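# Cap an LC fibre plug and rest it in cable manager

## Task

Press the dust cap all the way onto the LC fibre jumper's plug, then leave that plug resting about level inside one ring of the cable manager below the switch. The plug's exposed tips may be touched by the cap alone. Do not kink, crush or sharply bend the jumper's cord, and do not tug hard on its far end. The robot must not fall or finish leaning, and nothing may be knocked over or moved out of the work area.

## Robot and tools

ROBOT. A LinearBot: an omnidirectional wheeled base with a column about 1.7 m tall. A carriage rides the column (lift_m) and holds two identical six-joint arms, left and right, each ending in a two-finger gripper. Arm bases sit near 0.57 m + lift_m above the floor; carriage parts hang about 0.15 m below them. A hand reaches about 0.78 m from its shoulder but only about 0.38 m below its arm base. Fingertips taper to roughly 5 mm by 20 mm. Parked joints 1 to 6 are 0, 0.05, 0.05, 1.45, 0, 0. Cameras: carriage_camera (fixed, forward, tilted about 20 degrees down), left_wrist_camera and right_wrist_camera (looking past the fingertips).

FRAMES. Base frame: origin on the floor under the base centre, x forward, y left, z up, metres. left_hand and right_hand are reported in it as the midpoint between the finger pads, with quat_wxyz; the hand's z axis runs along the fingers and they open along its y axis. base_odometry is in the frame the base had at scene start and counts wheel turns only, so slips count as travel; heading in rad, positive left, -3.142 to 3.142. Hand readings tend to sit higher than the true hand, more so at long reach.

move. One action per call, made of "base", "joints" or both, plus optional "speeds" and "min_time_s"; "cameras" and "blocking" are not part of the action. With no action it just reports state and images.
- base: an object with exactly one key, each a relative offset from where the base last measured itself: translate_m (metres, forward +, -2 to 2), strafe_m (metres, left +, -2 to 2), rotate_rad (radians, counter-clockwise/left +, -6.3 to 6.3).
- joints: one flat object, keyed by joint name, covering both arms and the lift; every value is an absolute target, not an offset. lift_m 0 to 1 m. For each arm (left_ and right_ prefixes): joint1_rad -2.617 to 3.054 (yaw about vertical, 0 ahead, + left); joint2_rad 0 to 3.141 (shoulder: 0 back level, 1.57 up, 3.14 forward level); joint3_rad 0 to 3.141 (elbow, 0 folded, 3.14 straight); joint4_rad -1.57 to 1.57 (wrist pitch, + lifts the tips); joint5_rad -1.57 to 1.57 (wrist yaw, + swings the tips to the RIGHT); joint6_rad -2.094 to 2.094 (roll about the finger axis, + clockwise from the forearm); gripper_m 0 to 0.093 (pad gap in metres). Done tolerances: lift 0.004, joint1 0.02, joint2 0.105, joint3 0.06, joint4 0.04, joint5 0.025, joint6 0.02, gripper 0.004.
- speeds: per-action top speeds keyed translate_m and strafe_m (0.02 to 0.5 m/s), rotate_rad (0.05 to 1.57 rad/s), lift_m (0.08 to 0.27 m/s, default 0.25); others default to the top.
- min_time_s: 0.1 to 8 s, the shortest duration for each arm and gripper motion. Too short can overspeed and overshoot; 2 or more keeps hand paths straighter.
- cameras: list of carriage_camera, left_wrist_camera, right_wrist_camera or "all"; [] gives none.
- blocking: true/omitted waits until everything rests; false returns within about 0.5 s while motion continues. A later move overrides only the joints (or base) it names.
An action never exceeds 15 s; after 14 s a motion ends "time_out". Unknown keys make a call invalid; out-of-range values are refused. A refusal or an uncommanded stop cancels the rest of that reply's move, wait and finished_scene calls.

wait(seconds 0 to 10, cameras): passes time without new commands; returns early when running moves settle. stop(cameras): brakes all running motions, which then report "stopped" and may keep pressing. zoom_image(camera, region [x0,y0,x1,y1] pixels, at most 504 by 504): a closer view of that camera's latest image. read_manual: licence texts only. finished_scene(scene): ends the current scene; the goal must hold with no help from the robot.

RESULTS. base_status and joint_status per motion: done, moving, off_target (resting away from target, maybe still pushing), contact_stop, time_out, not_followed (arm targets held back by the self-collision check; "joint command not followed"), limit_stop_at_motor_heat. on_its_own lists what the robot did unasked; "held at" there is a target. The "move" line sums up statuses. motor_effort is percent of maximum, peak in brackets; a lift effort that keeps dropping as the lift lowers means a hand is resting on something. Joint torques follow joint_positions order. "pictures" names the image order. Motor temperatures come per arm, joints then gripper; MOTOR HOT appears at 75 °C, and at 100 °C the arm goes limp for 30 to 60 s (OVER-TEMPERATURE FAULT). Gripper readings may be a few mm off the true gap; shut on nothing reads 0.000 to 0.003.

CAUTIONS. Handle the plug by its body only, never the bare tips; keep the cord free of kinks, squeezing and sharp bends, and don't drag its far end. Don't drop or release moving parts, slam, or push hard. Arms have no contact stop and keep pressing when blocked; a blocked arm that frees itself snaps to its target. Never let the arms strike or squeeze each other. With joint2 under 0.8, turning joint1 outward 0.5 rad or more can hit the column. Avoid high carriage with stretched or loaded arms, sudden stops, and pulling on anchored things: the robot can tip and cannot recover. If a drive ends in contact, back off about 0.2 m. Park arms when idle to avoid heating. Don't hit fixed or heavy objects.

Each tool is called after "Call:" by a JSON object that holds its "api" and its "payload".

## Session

Call:
{"api": "move", "payload": {"joints": {"lift_m": 0.75}, "cameras": ["all"]}}

Call:
{"api": "zoom_image", "payload": {"camera": "carriage_camera", "region": [200, 40, 650, 320]}}

Scene clock: 2.33 s.
Joint torques (N m): left_arm=[0.08 3.73 6.49 -0.31 0.07 0.02] | right_arm=[-0.06 4.1 5.75 -0.38 0.01 -0.11]
Motor temperatures (°C): left_arm=[29 34 40 30 29 33 32] | right_arm=[31 35 35 30 31 30 33]
move: done
base_odometry: x=+0.000 y=+0.000 heading=+0.000
base_status: not commanded
joint_positions: lift_m=+0.750 left_joint1_rad=+0.003 left_joint2_rad=+0.028 left_joint3_rad=+0.066 left_joint4_rad=+1.405 left_joint5_rad=-0.009 left_joint6_rad=+0.044 left_gripper_m=+0.09396 right_joint1_rad=+0.019 right_joint2_rad=+0.033 right_joint3_rad=+0.043 right_joint4_rad=+1.494 right_joint5_rad=-0.026 right_joint6_rad=-0.017 right_gripper_m=+0.09396
joint_status: all done
motor_effort: lift_m=+35(43) drive_wheels=-2(5)
left_hand: x=+0.2456 y=+0.3086 z=+1.7402 quat_wxyz=(+0.998, -0.003, +0.064, +0.024) (m; base frame)
right_hand: x=+0.2320 y=-0.3021 z=+1.7362 quat_wxyz=(+0.999, -0.014, +0.033, +0.001) (m; base frame)
pictures: carriage_camera, left_wrist_camera, right_wrist_camera
Images, in order (width x height): carriage_camera 896x504, left_wrist_camera 896x504, right_wrist_camera 896x504.

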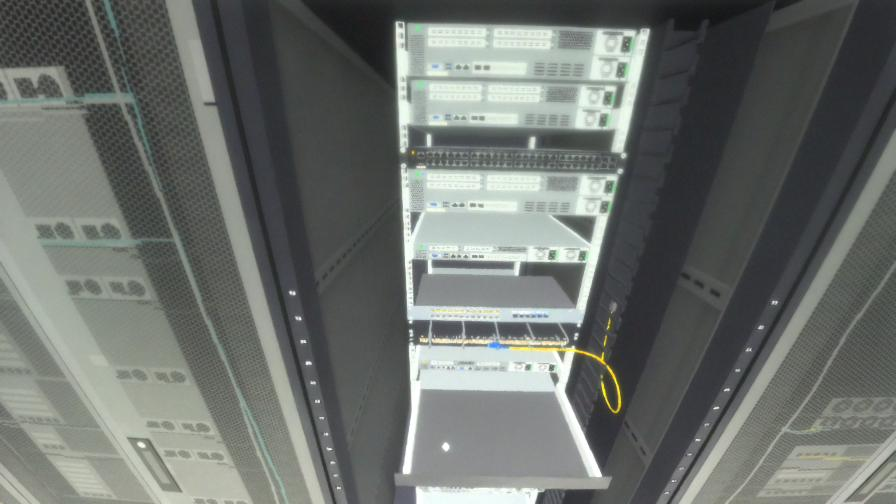

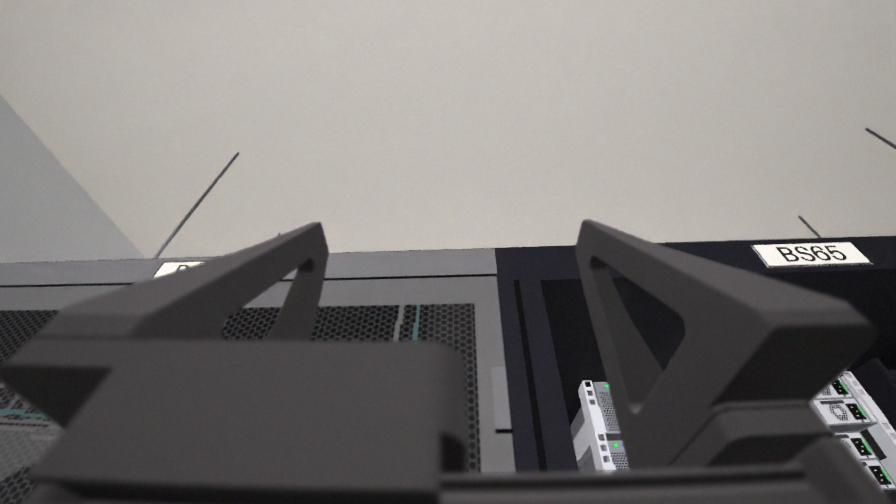

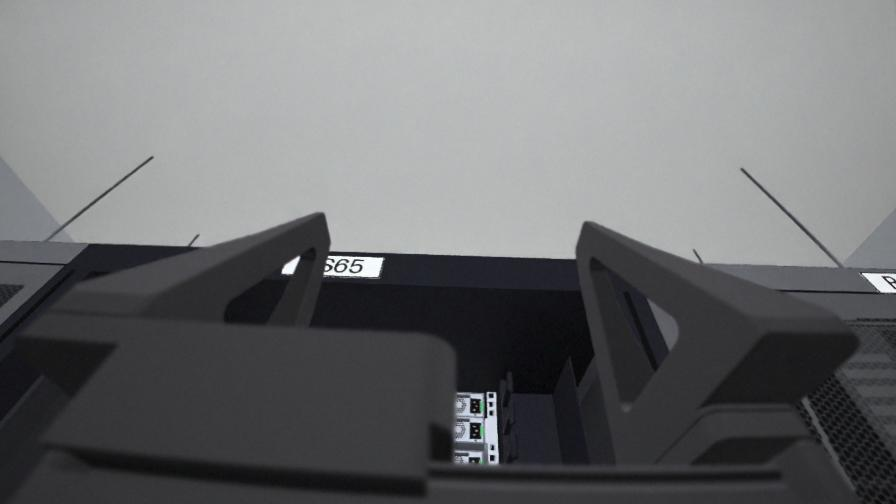

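Scaled by 1.120 from the camera's 896x504 image, which has a finer 1280x720 frame.

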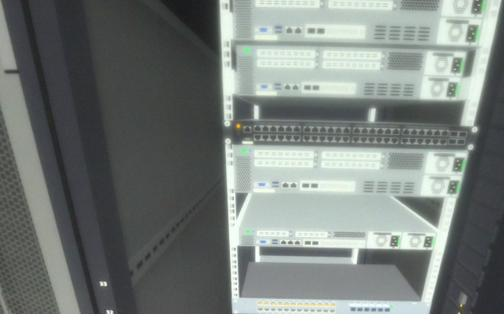

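Call:
{"api": "move", "payload": {"base": {"strafe_m": -0.15}, "joints": {"lift_m": 0.45}}}

Call:
{"api": "move", "payload": {"base": {"translate_m": 0.15}, "speeds": {"translate_m": 0.2}, "cameras": ["carriage_camera"]}}

Call:
{"api": "zoom_image", "payload": {"camera": "carriage_camera", "region": [280, 150, 640, 400]}}

Scene clock: 23.63 s.
Joint torques (N m): left_arm=[0.06 3.69 6.45 -0.31 0.06 0.02] | right_arm=[-0.1 4.12 5.75 -0.38 0.01 -0.11]
move: done
base_odometry: x=+0.000 y=-0.150 heading=+0.001
base_status: done
joint_positions: lift_m=+0.450 left_joint1_rad=+0.003 left_joint2_rad=+0.028 left_joint3_rad=+0.066 left_joint4_rad=+1.405 left_joint5_rad=-0.009 left_joint6_rad=+0.044 left_gripper_m=+0.09396 right_joint1_rad=+0.019 right_joint2_rad=+0.033 right_joint3_rad=+0.043 right_joint4_rad=+1.494 right_joint5_rad=-0.026 right_joint6_rad=-0.017 right_gripper_m=+0.09396
joint_status: all done
motor_effort: lift_m=+34(35) drive_wheels=+0(12)
left_hand: x=+0.2456 y=+0.3086 z=+1.4403 quat_wxyz=(+0.998, -0.003, +0.064, +0.024) (m; base frame)
right_hand: x=+0.2320 y=-0.3021 z=+1.4362 quat_wxyz=(+0.999, -0.014, +0.033, +0.001) (m; base frame)
pictures: none

Scene clock: 25.47 s.
Joint torques (N m): left_arm=[0.05 3.73 6.56 -0.28 0.07 0.01] | right_arm=[-0.12 4.1 5.74 -0.35 0.01 -0.11]
move: done
base_odometry: x=+0.150 y=-0.150 heading=+0.000
base_status: done
joint_positions: lift_m=+0.450 left_joint1_rad=+0.003 left_joint2_rad=+0.028 left_joint3_rad=+0.066 left_joint4_rad=+1.404 left_joint5_rad=-0.009 left_joint6_rad=+0.044 left_gripper_m=+0.09396 right_joint1_rad=+0.019 right_joint2_rad=+0.033 right_joint3_rad=+0.043 right_joint4_rad=+1.492 right_joint5_rad=-0.026 right_joint6_rad=-0.017 right_gripper_m=+0.09396
joint_status: not commanded
motor_effort: lift_m=+35(35) drive_wheels=-1(12)
left_hand: x=+0.2459 y=+0.3086 z=+1.4402 quat_wxyz=(+0.998, -0.003, +0.065, +0.024) (m; base frame)
right_hand: x=+0.2326 y=-0.3021 z=+1.4362 quat_wxyz=(+0.999, -0.014, +0.034, +0.001) (m; base frame)
pictures: carriage_camera
Images, in order (width x height): carriage_camera 896x504.

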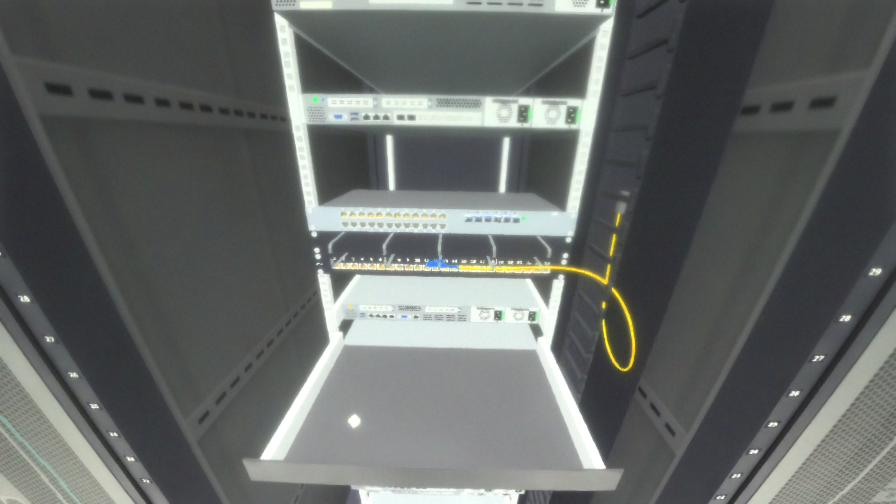

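Scaled by 1.400 from the camera's 896x504 image, which has a finer 1280x720 frame.

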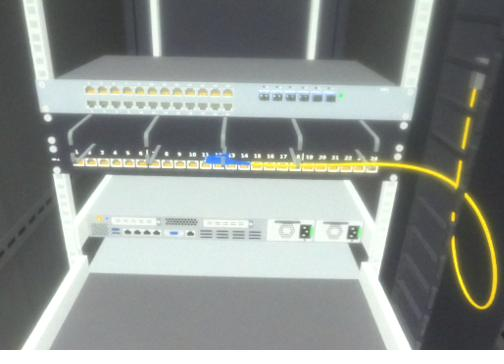

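Call:
{"api": "zoom_image", "payload": {"camera": "carriage_camera", "region": [319, 396, 389, 446]}}

Call:
{"api": "move", "payload": {"base": {"translate_m": -0.09}, "joints": {"lift_m": 0.55}, "speeds": {"translate_m": 0.15}, "cameras": ["carriage_camera"]}}

Call:
{"api": "zoom_image", "payload": {"camera": "carriage_camera", "region": [320, 380, 420, 450]}}

Scaled by 7.200 from the camera's 896x504 image, which has a finer 1280x720 frame.

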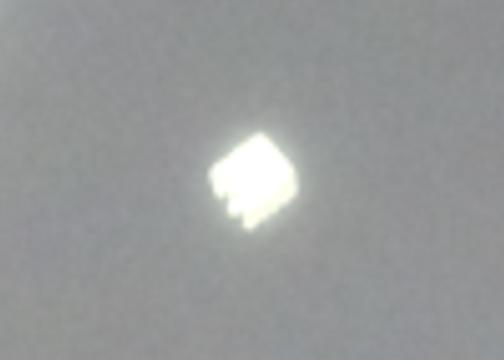

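Scene clock: 44.40 s.
Joint torques (N m): left_arm=[0.03 3.67 6.46 -0.3 0.07 0.01] | right_arm=[-0.1 4.08 5.7 -0.39 0.01 -0.11]
move: done
base_odometry: x=+0.060 y=-0.150 heading=+0.001
base_status: done
joint_positions: lift_m=+0.550 left_joint1_rad=+0.003 left_joint2_rad=+0.028 left_joint3_rad=+0.066 left_joint4_rad=+1.405 left_joint5_rad=-0.009 left_joint6_rad=+0.044 left_gripper_m=+0.09396 right_joint1_rad=+0.019 right_joint2_rad=+0.033 right_joint3_rad=+0.043 right_joint4_rad=+1.495 right_joint5_rad=-0.026 right_joint6_rad=-0.017 right_gripper_m=+0.09396
joint_status: all done
motor_effort: lift_m=+36(43) drive_wheels=-2(9)
left_hand: x=+0.2456 y=+0.3086 z=+1.5402 quat_wxyz=(+0.998, -0.003, +0.064, +0.024) (m; base frame)
right_hand: x=+0.2318 y=-0.3021 z=+1.5362 quat_wxyz=(+0.999, -0.014, +0.032, +0.001) (m; base frame)
pictures: carriage_camera
Images, in order (width x height): carriage_camera 896x504.

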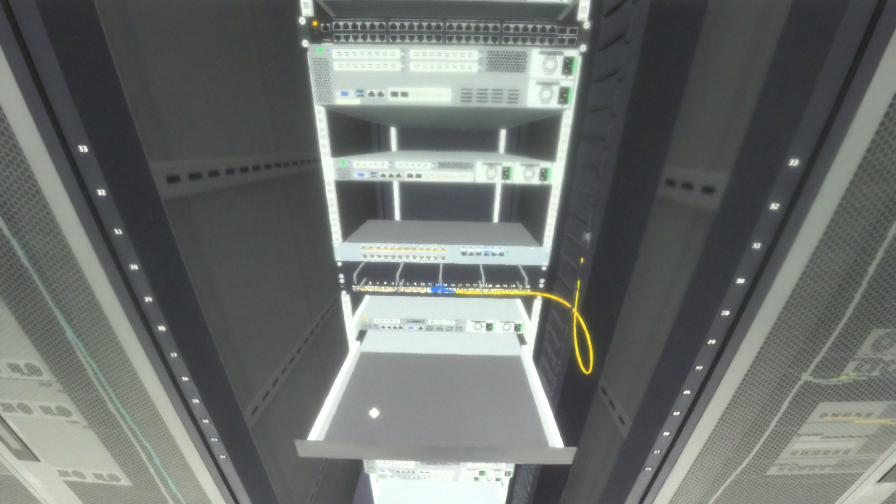

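Scaled by 5.040 from the camera's 896x504 image, which has a finer 1280x720 frame.

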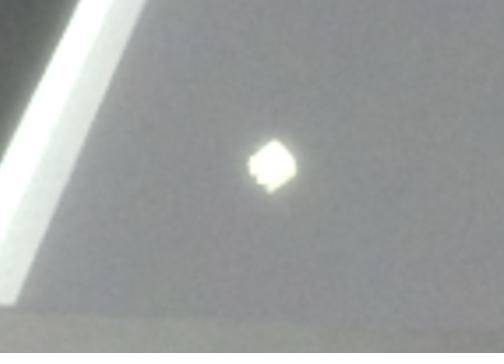

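Call:
{"api": "move", "payload": {"joints": {"lift_m": 0.6, "left_joint1_rad": -0.2, "left_joint2_rad": 1.0, "left_joint3_rad": 0.5, "left_joint4_rad": -0.6, "left_joint5_rad": 0.0, "left_joint6_rad": 0.0}, "min_time_s": 2}}

Call:
{"api": "move", "payload": {"joints": {"left_joint1_rad": -0.605, "left_joint2_rad": 1.94, "left_joint3_rad": 1.346, "left_joint4_rad": -0.969, "left_joint5_rad": 0.0, "left_joint6_rad": 0.0}, "min_time_s": 2, "cameras": ["carriage_camera", "left_wrist_camera"]}}

Scene clock: 106.10 s.
Joint torques (N m): left_arm=[-0.62 -0.96 10.74 1.09 0.13 -0.09] | right_arm=[-0.1 4.08 5.75 -0.39 0.01 -0.11]
move: done
base_odometry: x=+0.060 y=-0.150 heading=+0.001
base_status: not commanded
joint_positions: lift_m=+0.600 left_joint1_rad=-0.192 left_joint2_rad=+0.993 left_joint3_rad=+0.464 left_joint4_rad=-0.588 left_joint5_rad=-0.009 left_joint6_rad=+0.011 left_gripper_m=+0.09396 right_joint1_rad=+0.019 right_joint2_rad=+0.033 right_joint3_rad=+0.043 right_joint4_rad=+1.495 right_joint5_rad=-0.026 right_joint6_rad=-0.017 right_gripper_m=+0.09396
joint_status: all done
motor_effort: lift_m=+35(43) drive_wheels=+3(8)
left_hand: x=+0.4376 y=+0.2654 z=+1.1938 quat_wxyz=(+0.224, +0.098, +0.970, -0.016) (m; base frame)
right_hand: x=+0.2319 y=-0.3021 z=+1.5862 quat_wxyz=(+0.999, -0.014, +0.033, +0.001) (m; base frame)
pictures: none

Scene clock: 108.40 s.
Joint torques (N m): left_arm=[-0.51 -7.24 9.44 0.12 0.13 -0.09] | right_arm=[-0.1 4.07 5.76 -0.39 0.01 -0.11]
move: done
base_odometry: x=+0.060 y=-0.150 heading=+0.001
base_status: not commanded
joint_positions: lift_m=+0.600 left_joint1_rad=-0.598 left_joint2_rad=+1.927 left_joint3_rad=+1.314 left_joint4_rad=-0.955 left_joint5_rad=-0.009 left_joint6_rad=+0.010 left_gripper_m=+0.09396 right_joint1_rad=+0.019 right_joint2_rad=+0.033 right_joint3_rad=+0.043 right_joint4_rad=+1.495 right_joint5_rad=-0.026 right_joint6_rad=-0.017 right_gripper_m=+0.09396
joint_status: all done
motor_effort: lift_m=+35(36) drive_wheels=+1(6)
left_hand: x=+0.5035 y=+0.1125 z=+1.1751 quat_wxyz=(+0.003, +0.299, +0.954, +0.004) (m; base frame)
right_hand: x=+0.2319 y=-0.3021 z=+1.5862 quat_wxyz=(+0.999, -0.014, +0.033, +0.001) (m; base frame)
pictures: carriage_camera, left_wrist_camera
Images, in order (width x height): carriage_camera 896x504, left_wrist_camera 896x504.

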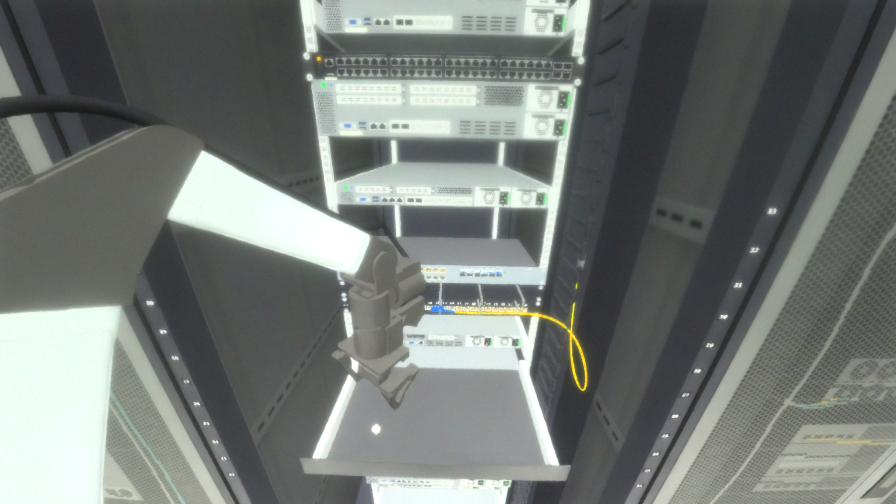

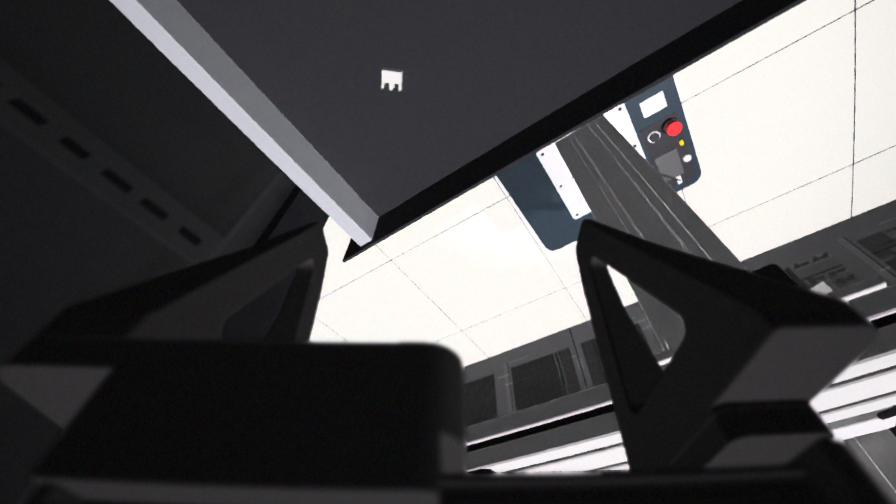

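Call:
{"api": "zoom_image", "payload": {"camera": "left_wrist_camera", "region": [362, 49, 422, 109]}}

Scaled by 8.400 from the camera's 896x504 image, which has a finer 1280x720 frame.

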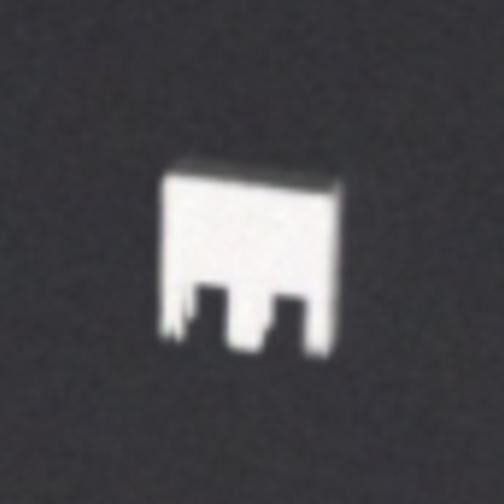

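Call:
{"api": "move", "payload": {"joints": {"left_joint1_rad": -0.508, "left_joint2_rad": 2.181, "left_joint3_rad": 1.381, "left_joint4_rad": -0.738, "left_joint5_rad": 0.009, "left_joint6_rad": 0.207}, "min_time_s": 1.5, "cameras": ["left_wrist_camera"]}}

Call:
{"api": "zoom_image", "payload": {"camera": "left_wrist_camera", "region": [380, 120, 530, 240]}}

Scene clock: 147.90 s.
Joint torques (N m): left_arm=[0.66 -8.51 8.68 0.4 0.18 0.1] | right_arm=[-0.12 4.08 5.76 -0.39 0.02 -0.11]
Motor temperatures (°C): left_arm=[29 41 50 30 29 33 32] | right_arm=[31 36 38 30 31 30 33]
move: done
base_odometry: x=+0.060 y=-0.150 heading=+0.001
base_status: not commanded
joint_positions: lift_m=+0.600 left_joint1_rad=-0.516 left_joint2_rad=+2.167 left_joint3_rad=+1.351 left_joint4_rad=-0.752 left_joint5_rad=-0.004 left_joint6_rad=+0.195 left_gripper_m=+0.09396 right_joint1_rad=+0.019 right_joint2_rad=+0.033 right_joint3_rad=+0.043 right_joint4_rad=+1.495 right_joint5_rad=-0.026 right_joint6_rad=-0.017 right_gripper_m=+0.09396
joint_status: all done
motor_effort: lift_m=+36(36) drive_wheels=+6(6)
left_hand: x=+0.5466 y=+0.1199 z=+1.1006 quat_wxyz=(+0.002, +0.348, +0.938, +0.002) (m; base frame)
right_hand: x=+0.2319 y=-0.3021 z=+1.5862 quat_wxyz=(+0.999, -0.014, +0.033, +0.001) (m; base frame)
pictures: left_wrist_camera
Images, in order (width x height): left_wrist_camera 896x504.

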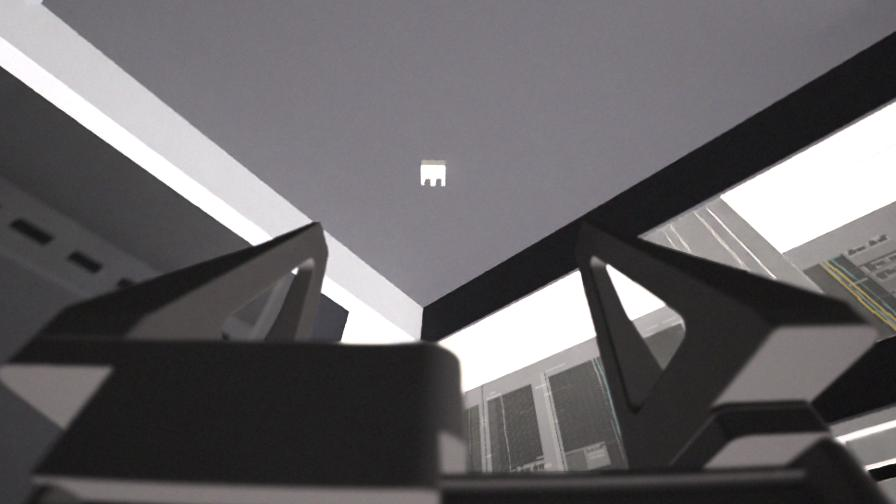

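Scaled by 3.360 from the camera's 896x504 image, which has a finer 1280x720 frame.

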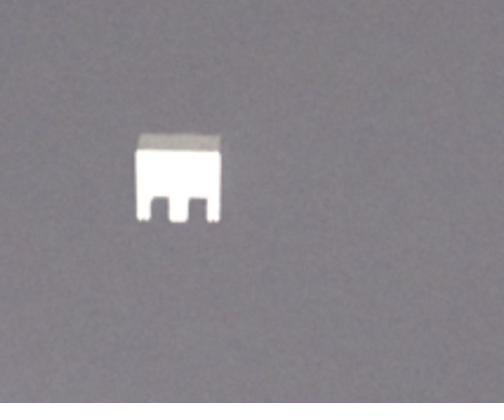

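Call:
{"api": "move", "payload": {"joints": {"lift_m": 0.56, "left_joint1_rad": -0.485, "left_joint2_rad": 2.19, "left_joint3_rad": 1.397, "left_joint4_rad": -0.771, "left_joint5_rad": 0.006, "left_joint6_rad": 0.222}, "min_time_s": 1.0, "cameras": ["left_wrist_camera"]}}

Call:
{"api": "zoom_image", "payload": {"camera": "left_wrist_camera", "region": [380, 150, 530, 270]}}

Scene clock: 167.37 s.
Joint torques (N m): left_arm=[1.16 -9.11 9.09 0.14 0.14 0.11] | right_arm=[-0.09 4.08 5.76 -0.4 0.02 -0.11]
move: done
base_odometry: x=+0.060 y=-0.150 heading=+0.001
base_status: not commanded
joint_positions: lift_m=+0.560 left_joint1_rad=-0.498 left_joint2_rad=+2.182 left_joint3_rad=+1.363 left_joint4_rad=-0.764 left_joint5_rad=-0.002 left_joint6_rad=+0.211 left_gripper_m=+0.09396 right_joint1_rad=+0.019 right_joint2_rad=+0.033 right_joint3_rad=+0.043 right_joint4_rad=+1.495 right_joint5_rad=-0.026 right_joint6_rad=-0.017 right_gripper_m=+0.09396
joint_status: all done
motor_effort: lift_m=+36(36) drive_wheels=+3(7)
left_hand: x=+0.5487 y=+0.1257 z=+1.0576 quat_wxyz=(-0.006, +0.347, +0.938, +0.002) (m; base frame)
right_hand: x=+0.2319 y=-0.3021 z=+1.5462 quat_wxyz=(+0.999, -0.014, +0.033, +0.001) (m; base frame)
pictures: left_wrist_camera
Images, in order (width x height): left_wrist_camera 896x504.

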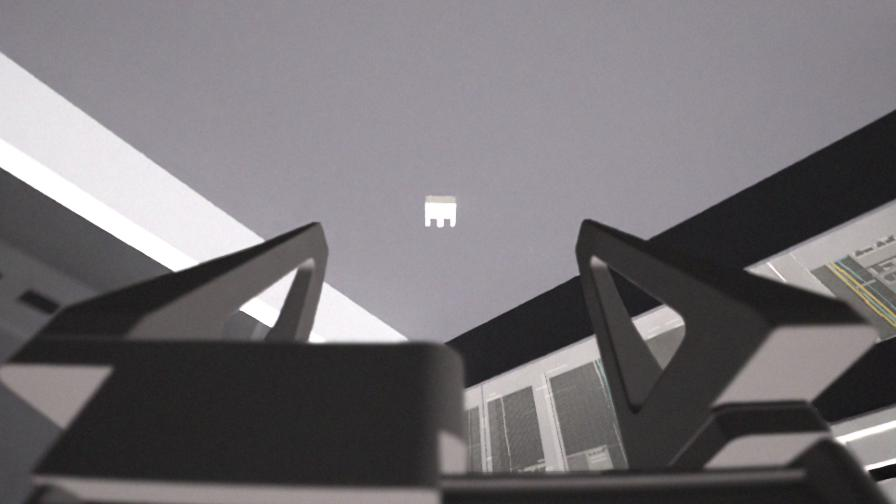

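Scaled by 3.360 from the camera's 896x504 image, which has a finer 1280x720 frame.

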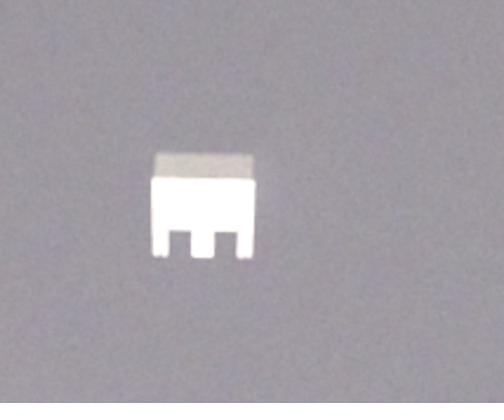

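Call:
{"api": "move", "payload": {"joints": {"lift_m": 0.54, "left_joint1_rad": -0.473, "left_joint6_rad": 0.234}, "min_time_s": 0.8}}

Call:
{"api": "move", "payload": {"joints": {"lift_m": 0.532, "left_gripper_m": 0.03}, "speeds": {"lift_m": 0.08}, "cameras": ["left_wrist_camera"]}}

Call:
{"api": "zoom_image", "payload": {"camera": "left_wrist_camera", "region": [380, 170, 530, 290]}}

Scene clock: 181.13 s.
Joint torques (N m): left_arm=[1.17 -9.63 8.23 0.19 0.14 0.11] | right_arm=[-0.09 4.07 5.76 -0.39 0.01 -0.11]
move: done
base_odometry: x=+0.060 y=-0.150 heading=+0.001
base_status: not commanded
joint_positions: lift_m=+0.540 left_joint1_rad=-0.487 left_joint2_rad=+2.188 left_joint3_rad=+1.372 left_joint4_rad=-0.767 left_joint5_rad=-0.002 left_joint6_rad=+0.223 left_gripper_m=+0.09396 right_joint1_rad=+0.019 right_joint2_rad=+0.033 right_joint3_rad=+0.043 right_joint4_rad=+1.495 right_joint5_rad=-0.026 right_joint6_rad=-0.017 right_gripper_m=+0.09396
joint_status: all done
motor_effort: lift_m=+35(36) drive_wheels=+0(5)
left_hand: x=+0.5523 y=+0.1287 z=+1.0375 quat_wxyz=(-0.006, +0.348, +0.938, +0.002) (m; base frame)
right_hand: x=+0.2319 y=-0.3021 z=+1.5262 quat_wxyz=(+0.999, -0.014, +0.033, +0.001) (m; base frame)
pictures: none

Scene clock: 181.77 s.
Joint torques (N m): left_arm=[1.18 -9.63 7.06 0.05 0.14 0.11] | right_arm=[-0.1 4.08 5.74 -0.4 0.01 -0.11]
move: done
base_odometry: x=+0.060 y=-0.150 heading=+0.001
base_status: not commanded
joint_positions: lift_m=+0.532 left_joint1_rad=-0.487 left_joint2_rad=+2.186 left_joint3_rad=+1.387 left_joint4_rad=-0.747 left_joint5_rad=-0.002 left_joint6_rad=+0.224 left_gripper_m=+0.03013 right_joint1_rad=+0.019 right_joint2_rad=+0.033 right_joint3_rad=+0.043 right_joint4_rad=+1.495 right_joint5_rad=-0.026 right_joint6_rad=-0.017 right_gripper_m=+0.09396
joint_status: all done
motor_effort: lift_m=+33(34) drive_wheels=+1(5)
left_hand: x=+0.5620 y=+0.1236 z=+1.0335 quat_wxyz=(+0.012, +0.348, +0.937, -0.001) (m; base frame)
right_hand: x=+0.2319 y=-0.3021 z=+1.5184 quat_wxyz=(+0.999, -0.014, +0.033, +0.001) (m; base frame)
pictures: left_wrist_camera
Images, in order (width x height): left_wrist_camera 896x504.

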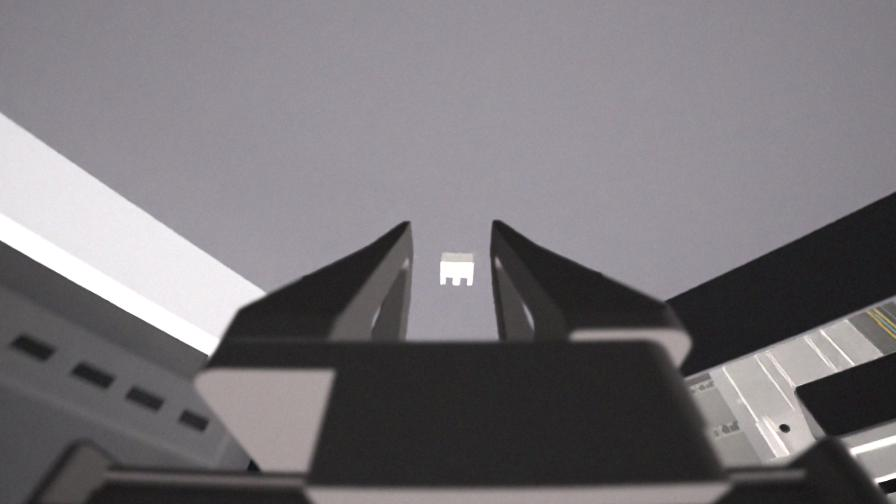

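Scaled by 3.360 from the camera's 896x504 image, which has a finer 1280x720 frame.

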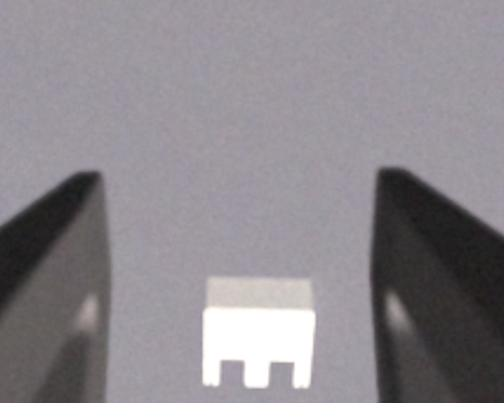

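Call:
{"api": "move", "payload": {"joints": {"lift_m": 0.542, "left_joint4_rad": -0.779, "left_joint3_rad": 1.39}, "speeds": {"lift_m": 0.08}, "cameras": ["left_wrist_camera"]}}

Call:
{"api": "zoom_image", "payload": {"camera": "left_wrist_camera", "region": [380, 170, 530, 290]}}

Scene clock: 189.27 s.
Joint torques (N m): left_arm=[1.2 -9.94 6.32 0.31 0.13 0.11] | right_arm=[-0.09 4.08 5.75 -0.39 0.01 -0.11]
move: done
base_odometry: x=+0.060 y=-0.150 heading=+0.001
base_status: not commanded
joint_positions: lift_m=+0.542 left_joint1_rad=-0.487 left_joint2_rad=+2.192 left_joint3_rad=+1.387 left_joint4_rad=-0.789 left_joint5_rad=-0.002 left_joint6_rad=+0.224 left_gripper_m=+0.03013 right_joint1_rad=+0.019 right_joint2_rad=+0.033 right_joint3_rad=+0.043 right_joint4_rad=+1.495 right_joint5_rad=-0.026 right_joint6_rad=-0.017 right_gripper_m=+0.09396
joint_status: all done
motor_effort: lift_m=+37(42) drive_wheels=+5(5)
left_hand: x=+0.5521 y=+0.1288 z=+1.0412 quat_wxyz=(-0.011, +0.348, +0.937, +0.002) (m; base frame)
right_hand: x=+0.2319 y=-0.3021 z=+1.5281 quat_wxyz=(+0.999, -0.014, +0.033, +0.001) (m; base frame)
pictures: left_wrist_camera
Images, in order (width x height): left_wrist_camera 896x504.

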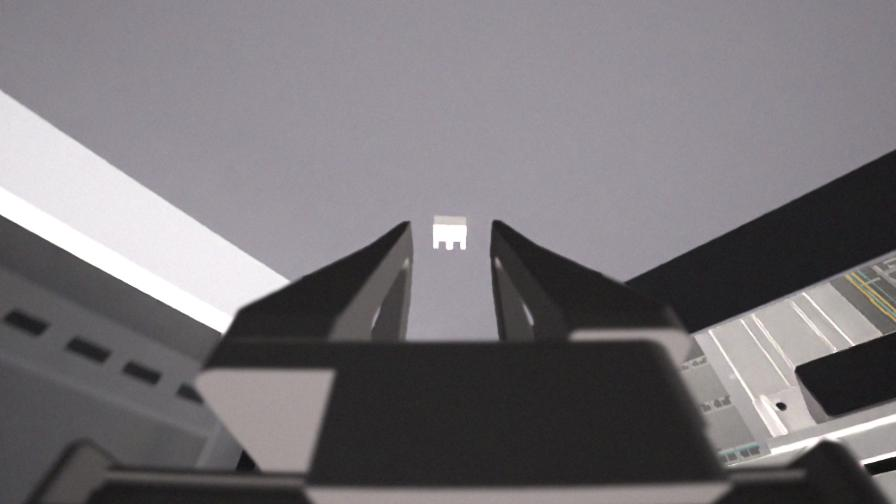

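Scaled by 3.360 from the camera's 896x504 image, which has a finer 1280x720 frame.

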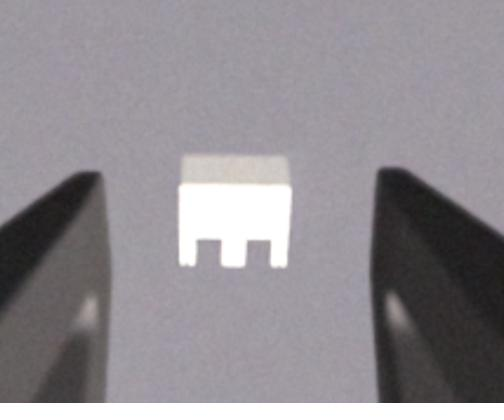

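Call:
{"api": "move", "payload": {"joints": {"lift_m": 0.538}, "speeds": {"lift_m": 0.08}}}

Call:
{"api": "move", "payload": {"joints": {"left_gripper_m": 0.0135}, "min_time_s": 1.0}}

Call:
{"api": "move", "payload": {"joints": {"left_gripper_m": 0.0095}, "min_time_s": 0.7, "cameras": ["left_wrist_camera"]}}

Call:
{"api": "zoom_image", "payload": {"camera": "left_wrist_camera", "region": [380, 170, 530, 290]}}

Scene clock: 196.97 s.
Joint torques (N m): left_arm=[1.18 -9.99 6.32 0.26 0.13 0.11] | right_arm=[-0.1 4.08 5.75 -0.39 0.01 -0.11]
move: done
base_odometry: x=+0.060 y=-0.150 heading=+0.001
base_status: not commanded
joint_positions: lift_m=+0.538 left_joint1_rad=-0.487 left_joint2_rad=+2.192 left_joint3_rad=+1.387 left_joint4_rad=-0.783 left_joint5_rad=-0.001 left_joint6_rad=+0.224 left_gripper_m=+0.03013 right_joint1_rad=+0.019 right_joint2_rad=+0.033 right_joint3_rad=+0.043 right_joint4_rad=+1.495 right_joint5_rad=-0.026 right_joint6_rad=-0.017 right_gripper_m=+0.09396
joint_status: all done
motor_effort: lift_m=+34(35) drive_wheels=+3(5)
left_hand: x=+0.5532 y=+0.1281 z=+1.0374 quat_wxyz=(-0.009, +0.348, +0.937, +0.002) (m; base frame)
right_hand: x=+0.2319 y=-0.3021 z=+1.5243 quat_wxyz=(+0.999, -0.014, +0.033, +0.001) (m; base frame)
pictures: none

Scene clock: 198.27 s.
Joint torques (N m): left_arm=[1.17 -9.98 6.34 0.25 0.13 0.11] | right_arm=[-0.09 4.08 5.78 -0.39 0.01 -0.11]
move: done
base_odometry: x=+0.060 y=-0.150 heading=+0.001
base_status: not commanded
joint_positions: lift_m=+0.538 left_joint1_rad=-0.487 left_joint2_rad=+2.192 left_joint3_rad=+1.387 left_joint4_rad=-0.783 left_joint5_rad=-0.001 left_joint6_rad=+0.224 left_gripper_m=+0.01363 right_joint1_rad=+0.019 right_joint2_rad=+0.033 right_joint3_rad=+0.043 right_joint4_rad=+1.495 right_joint5_rad=-0.026 right_joint6_rad=-0.017 right_gripper_m=+0.09396
joint_status: all done
motor_effort: lift_m=+34(34) drive_wheels=+0(6)
left_hand: x=+0.5532 y=+0.1281 z=+1.0374 quat_wxyz=(-0.009, +0.348, +0.937, +0.002) (m; base frame)
right_hand: x=+0.2319 y=-0.3021 z=+1.5243 quat_wxyz=(+0.999, -0.014, +0.033, +0.001) (m; base frame)
pictures: none

Scene clock: 199.27 s.
Joint torques (N m): left_arm=[1.18 -9.96 6.35 0.26 0.13 0.11] | right_arm=[-0.1 4.08 5.71 -0.39 0.01 -0.11]
move: done
base_odometry: x=+0.060 y=-0.150 heading=+0.001
base_status: not commanded
joint_positions: lift_m=+0.538 left_joint1_rad=-0.487 left_joint2_rad=+2.192 left_joint3_rad=+1.387 left_joint4_rad=-0.783 left_joint5_rad=-0.001 left_joint6_rad=+0.224 left_gripper_m=+0.00963 right_joint1_rad=+0.019 right_joint2_rad=+0.033 right_joint3_rad=+0.043 right_joint4_rad=+1.495 right_joint5_rad=-0.026 right_joint6_rad=-0.017 right_gripper_m=+0.09396
joint_status: all done
motor_effort: lift_m=+34(34) drive_wheels=+3(5)
left_hand: x=+0.5532 y=+0.1281 z=+1.0374 quat_wxyz=(-0.009, +0.348, +0.937, +0.002) (m; base frame)
right_hand: x=+0.2319 y=-0.3021 z=+1.5243 quat_wxyz=(+0.999, -0.014, +0.033, +0.001) (m; base frame)
pictures: left_wrist_camera
Images, in order (width x height): left_wrist_camera 896x504.

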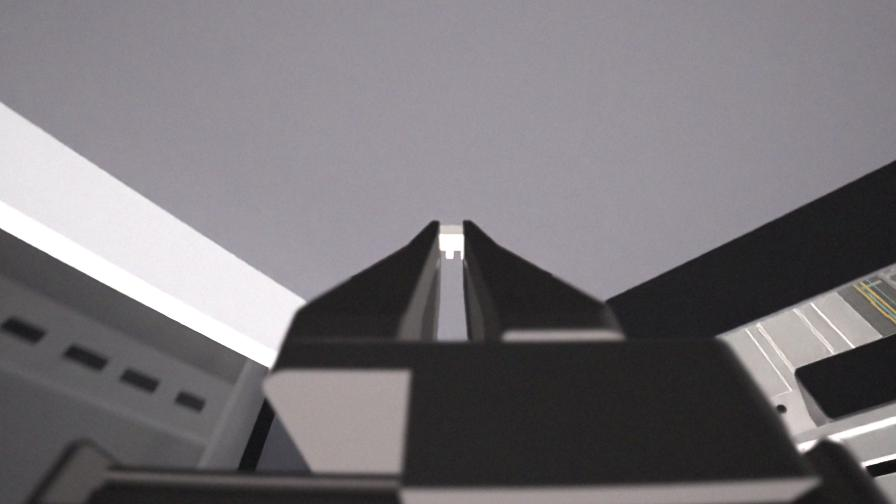

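Scaled by 3.360 from the camera's 896x504 image, which has a finer 1280x720 frame.

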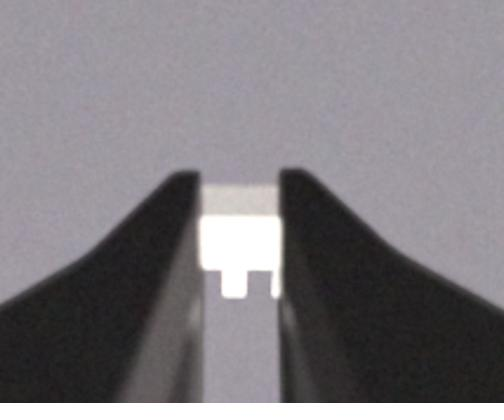

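Call:
{"api": "move", "payload": {"joints": {"left_gripper_m": 0.024}, "min_time_s": 0.6}}

Call:
{"api": "move", "payload": {"joints": {"lift_m": 0.531}, "speeds": {"lift_m": 0.08}}}

Call:
{"api": "move", "payload": {"joints": {"lift_m": 0.527}, "speeds": {"lift_m": 0.08}, "cameras": ["left_wrist_camera"]}}

Call:
{"api": "zoom_image", "payload": {"camera": "left_wrist_camera", "region": [380, 170, 530, 290]}}

Scene clock: 209.60 s.
Joint torques (N m): left_arm=[1.18 -9.96 6.35 0.26 0.13 0.11] | right_arm=[-0.1 4.07 5.75 -0.39 0.01 -0.11]
Motor temperatures (°C): left_arm=[29 47 48 30 29 33 32] | right_arm=[31 36 38 30 31 30 33]
move: done
base_odometry: x=+0.060 y=-0.150 heading=+0.001
base_status: not commanded
joint_positions: lift_m=+0.538 left_joint1_rad=-0.487 left_joint2_rad=+2.192 left_joint3_rad=+1.387 left_joint4_rad=-0.783 left_joint5_rad=-0.001 left_joint6_rad=+0.224 left_gripper_m=+0.02387 right_joint1_rad=+0.019 right_joint2_rad=+0.033 right_joint3_rad=+0.043 right_joint4_rad=+1.495 right_joint5_rad=-0.026 right_joint6_rad=-0.017 right_gripper_m=+0.09396
joint_status: all done
motor_effort: lift_m=+34(34) drive_wheels=+0(5)
left_hand: x=+0.5532 y=+0.1281 z=+1.0374 quat_wxyz=(-0.009, +0.348, +0.937, +0.002) (m; base frame)
right_hand: x=+0.2319 y=-0.3021 z=+1.5243 quat_wxyz=(+0.999, -0.014, +0.033, +0.001) (m; base frame)
pictures: none

Scene clock: 210.07 s.
Joint torques (N m): left_arm=[1.18 -10.03 6.37 0.23 0.13 0.11] | right_arm=[-0.09 4.05 5.74 -0.39 0.02 -0.11]
move: done
base_odometry: x=+0.060 y=-0.150 heading=+0.001
base_status: not commanded
joint_positions: lift_m=+0.531 left_joint1_rad=-0.487 left_joint2_rad=+2.192 left_joint3_rad=+1.387 left_joint4_rad=-0.780 left_joint5_rad=-0.001 left_joint6_rad=+0.224 left_gripper_m=+0.02387 right_joint1_rad=+0.019 right_joint2_rad=+0.033 right_joint3_rad=+0.043 right_joint4_rad=+1.495 right_joint5_rad=-0.026 right_joint6_rad=-0.017 right_gripper_m=+0.09396
joint_status: all done
motor_effort: lift_m=+34(36) drive_wheels=-3(3)
left_hand: x=+0.5539 y=+0.1278 z=+1.0302 quat_wxyz=(-0.007, +0.348, +0.937, +0.001) (m; base frame)
right_hand: x=+0.2319 y=-0.3021 z=+1.5172 quat_wxyz=(+0.999, -0.014, +0.033, +0.001) (m; base frame)
pictures: none

Scene clock: 210.47 s.
Joint torques (N m): left_arm=[1.17 -10.13 6.34 0.22 0.13 0.11] | right_arm=[-0.1 4.08 5.76 -0.38 0.02 -0.11]
move: done
base_odometry: x=+0.060 y=-0.150 heading=+0.001
base_status: not commanded
joint_positions: lift_m=+0.527 left_joint1_rad=-0.487 left_joint2_rad=+2.193 left_joint3_rad=+1.387 left_joint4_rad=-0.780 left_joint5_rad=-0.001 left_joint6_rad=+0.224 left_gripper_m=+0.02387 right_joint1_rad=+0.019 right_joint2_rad=+0.033 right_joint3_rad=+0.043 right_joint4_rad=+1.494 right_joint5_rad=-0.026 right_joint6_rad=-0.017 right_gripper_m=+0.09396
joint_status: all done
motor_effort: lift_m=+34(36) drive_wheels=+3(4)
left_hand: x=+0.5538 y=+0.1278 z=+1.0258 quat_wxyz=(-0.008, +0.348, +0.937, +0.001) (m; base frame)
right_hand: x=+0.2320 y=-0.3021 z=+1.5133 quat_wxyz=(+0.999, -0.014, +0.033, +0.001) (m; base frame)
pictures: left_wrist_camera
Images, in order (width x height): left_wrist_camera 896x504.

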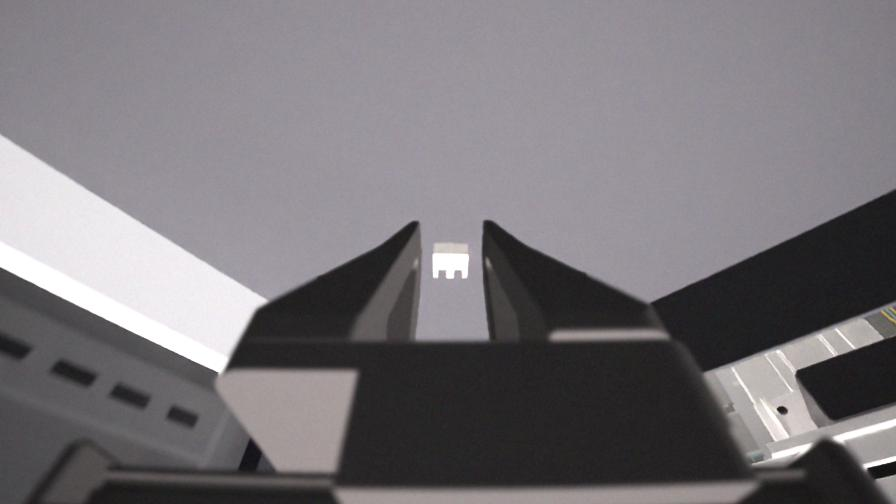

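Scaled by 3.360 from the camera's 896x504 image, which has a finer 1280x720 frame.

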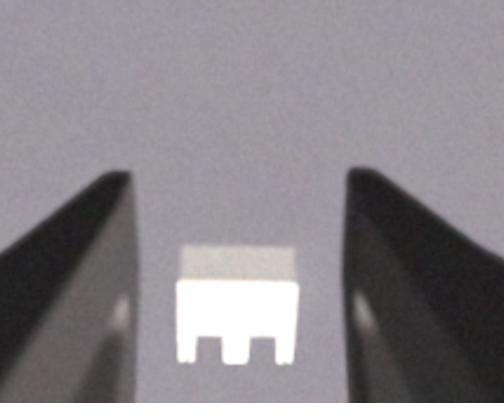

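Call:
{"api": "move", "payload": {"joints": {"left_joint1_rad": -0.469, "left_joint2_rad": 2.139, "left_joint3_rad": 1.314, "left_joint4_rad": -0.722}, "min_time_s": 1.0, "cameras": ["left_wrist_camera"]}}

Call:
{"api": "zoom_image", "payload": {"camera": "left_wrist_camera", "region": [380, 170, 530, 290]}}

Scene clock: 225.50 s.
Joint torques (N m): left_arm=[0.64 -12.62 4.55 0.37 0.12 0.11] | right_arm=[-0.1 4.08 5.75 -0.39 0.01 -0.11]
move: done
base_odometry: x=+0.060 y=-0.150 heading=+0.001
base_status: not commanded
joint_positions: lift_m=+0.527 left_joint1_rad=-0.476 left_joint2_rad=+2.176 left_joint3_rad=+1.330 left_joint4_rad=-0.735 left_joint5_rad=+0.000 left_joint6_rad=+0.224 left_gripper_m=+0.02387 right_joint1_rad=+0.019 right_joint2_rad=+0.033 right_joint3_rad=+0.043 right_joint4_rad=+1.494 right_joint5_rad=-0.026 right_joint6_rad=-0.017 right_gripper_m=+0.09396
joint_status: all done
motor_effort: lift_m=+34(34) drive_wheels=+3(4)
left_hand: x=+0.5485 y=+0.1351 z=+1.0201 quat_wxyz=(-0.005, +0.343, +0.939, +0.001) (m; base frame)
right_hand: x=+0.2320 y=-0.3021 z=+1.5133 quat_wxyz=(+0.999, -0.014, +0.033, +0.001) (m; base frame)
pictures: left_wrist_camera
Images, in order (width x height): left_wrist_camera 896x504.

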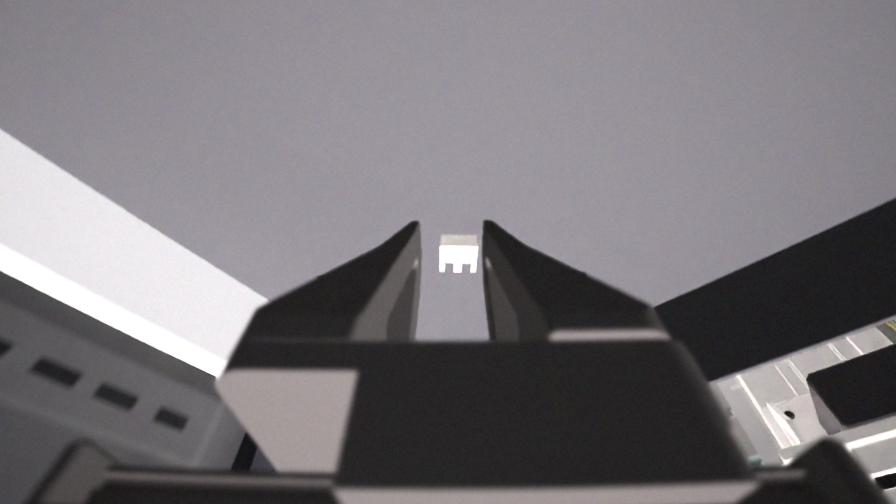

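Scaled by 3.360 from the camera's 896x504 image, which has a finer 1280x720 frame.

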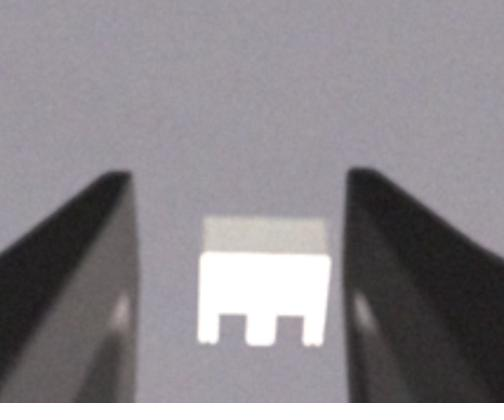

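Call:
{"api": "move", "payload": {"joints": {"left_gripper_m": 0.016}, "min_time_s": 1.0}}

Call:
{"api": "move", "payload": {"joints": {"left_gripper_m": 0.0095}, "min_time_s": 1.0, "cameras": ["left_wrist_camera"]}}

Call:
{"api": "zoom_image", "payload": {"camera": "left_wrist_camera", "region": [380, 170, 530, 290]}}

Scene clock: 247.83 s.
Joint torques (N m): left_arm=[0.62 -12.64 4.51 0.37 0.12 0.11] | right_arm=[-0.08 4.05 5.78 -0.39 0.01 -0.11]
move: done
base_odometry: x=+0.060 y=-0.150 heading=+0.001
base_status: not commanded
joint_positions: lift_m=+0.527 left_joint1_rad=-0.476 left_joint2_rad=+2.176 left_joint3_rad=+1.330 left_joint4_rad=-0.735 left_joint5_rad=+0.000 left_joint6_rad=+0.224 left_gripper_m=+0.01614 right_joint1_rad=+0.019 right_joint2_rad=+0.033 right_joint3_rad=+0.043 right_joint4_rad=+1.494 right_joint5_rad=-0.026 right_joint6_rad=-0.017 right_gripper_m=+0.09396
joint_status: all done
motor_effort: lift_m=+34(34) drive_wheels=-3(5)
left_hand: x=+0.5486 y=+0.1350 z=+1.0201 quat_wxyz=(-0.005, +0.343, +0.939, +0.001) (m; base frame)
right_hand: x=+0.2320 y=-0.3021 z=+1.5133 quat_wxyz=(+0.999, -0.014, +0.033, +0.001) (m; base frame)
pictures: none

Scene clock: 249.13 s.
Joint torques (N m): left_arm=[0.62 -12.62 4.56 0.37 0.13 0.11] | right_arm=[-0.1 4.1 5.76 -0.39 0.01 -0.11]
move: done
base_odometry: x=+0.060 y=-0.150 heading=+0.001
base_status: not commanded
joint_positions: lift_m=+0.527 left_joint1_rad=-0.476 left_joint2_rad=+2.176 left_joint3_rad=+1.330 left_joint4_rad=-0.735 left_joint5_rad=+0.000 left_joint6_rad=+0.224 left_gripper_m=+0.01238 right_joint1_rad=+0.019 right_joint2_rad=+0.033 right_joint3_rad=+0.043 right_joint4_rad=+1.494 right_joint5_rad=-0.026 right_joint6_rad=-0.017 right_gripper_m=+0.09396
joint_status: all done
motor_effort: lift_m=+34(34) drive_wheels=-4(5)
left_hand: x=+0.5486 y=+0.1350 z=+1.0201 quat_wxyz=(-0.005, +0.343, +0.939, +0.001) (m; base frame)
right_hand: x=+0.2320 y=-0.3021 z=+1.5133 quat_wxyz=(+0.999, -0.014, +0.033, +0.001) (m; base frame)
pictures: left_wrist_camera
Images, in order (width x height): left_wrist_camera 896x504.

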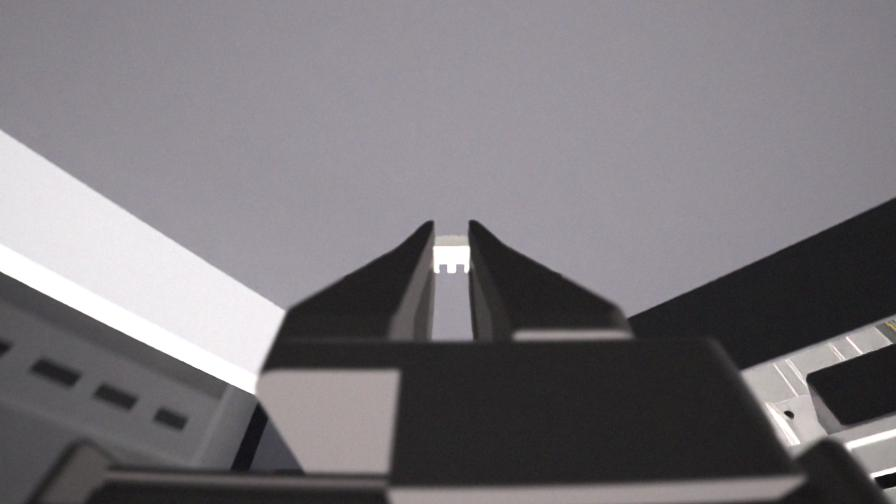

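Scaled by 3.360 from the camera's 896x504 image, which has a finer 1280x720 frame.

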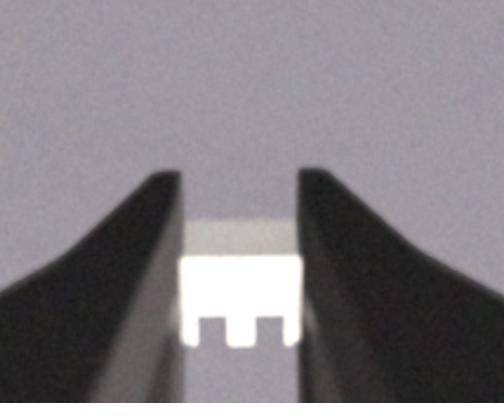

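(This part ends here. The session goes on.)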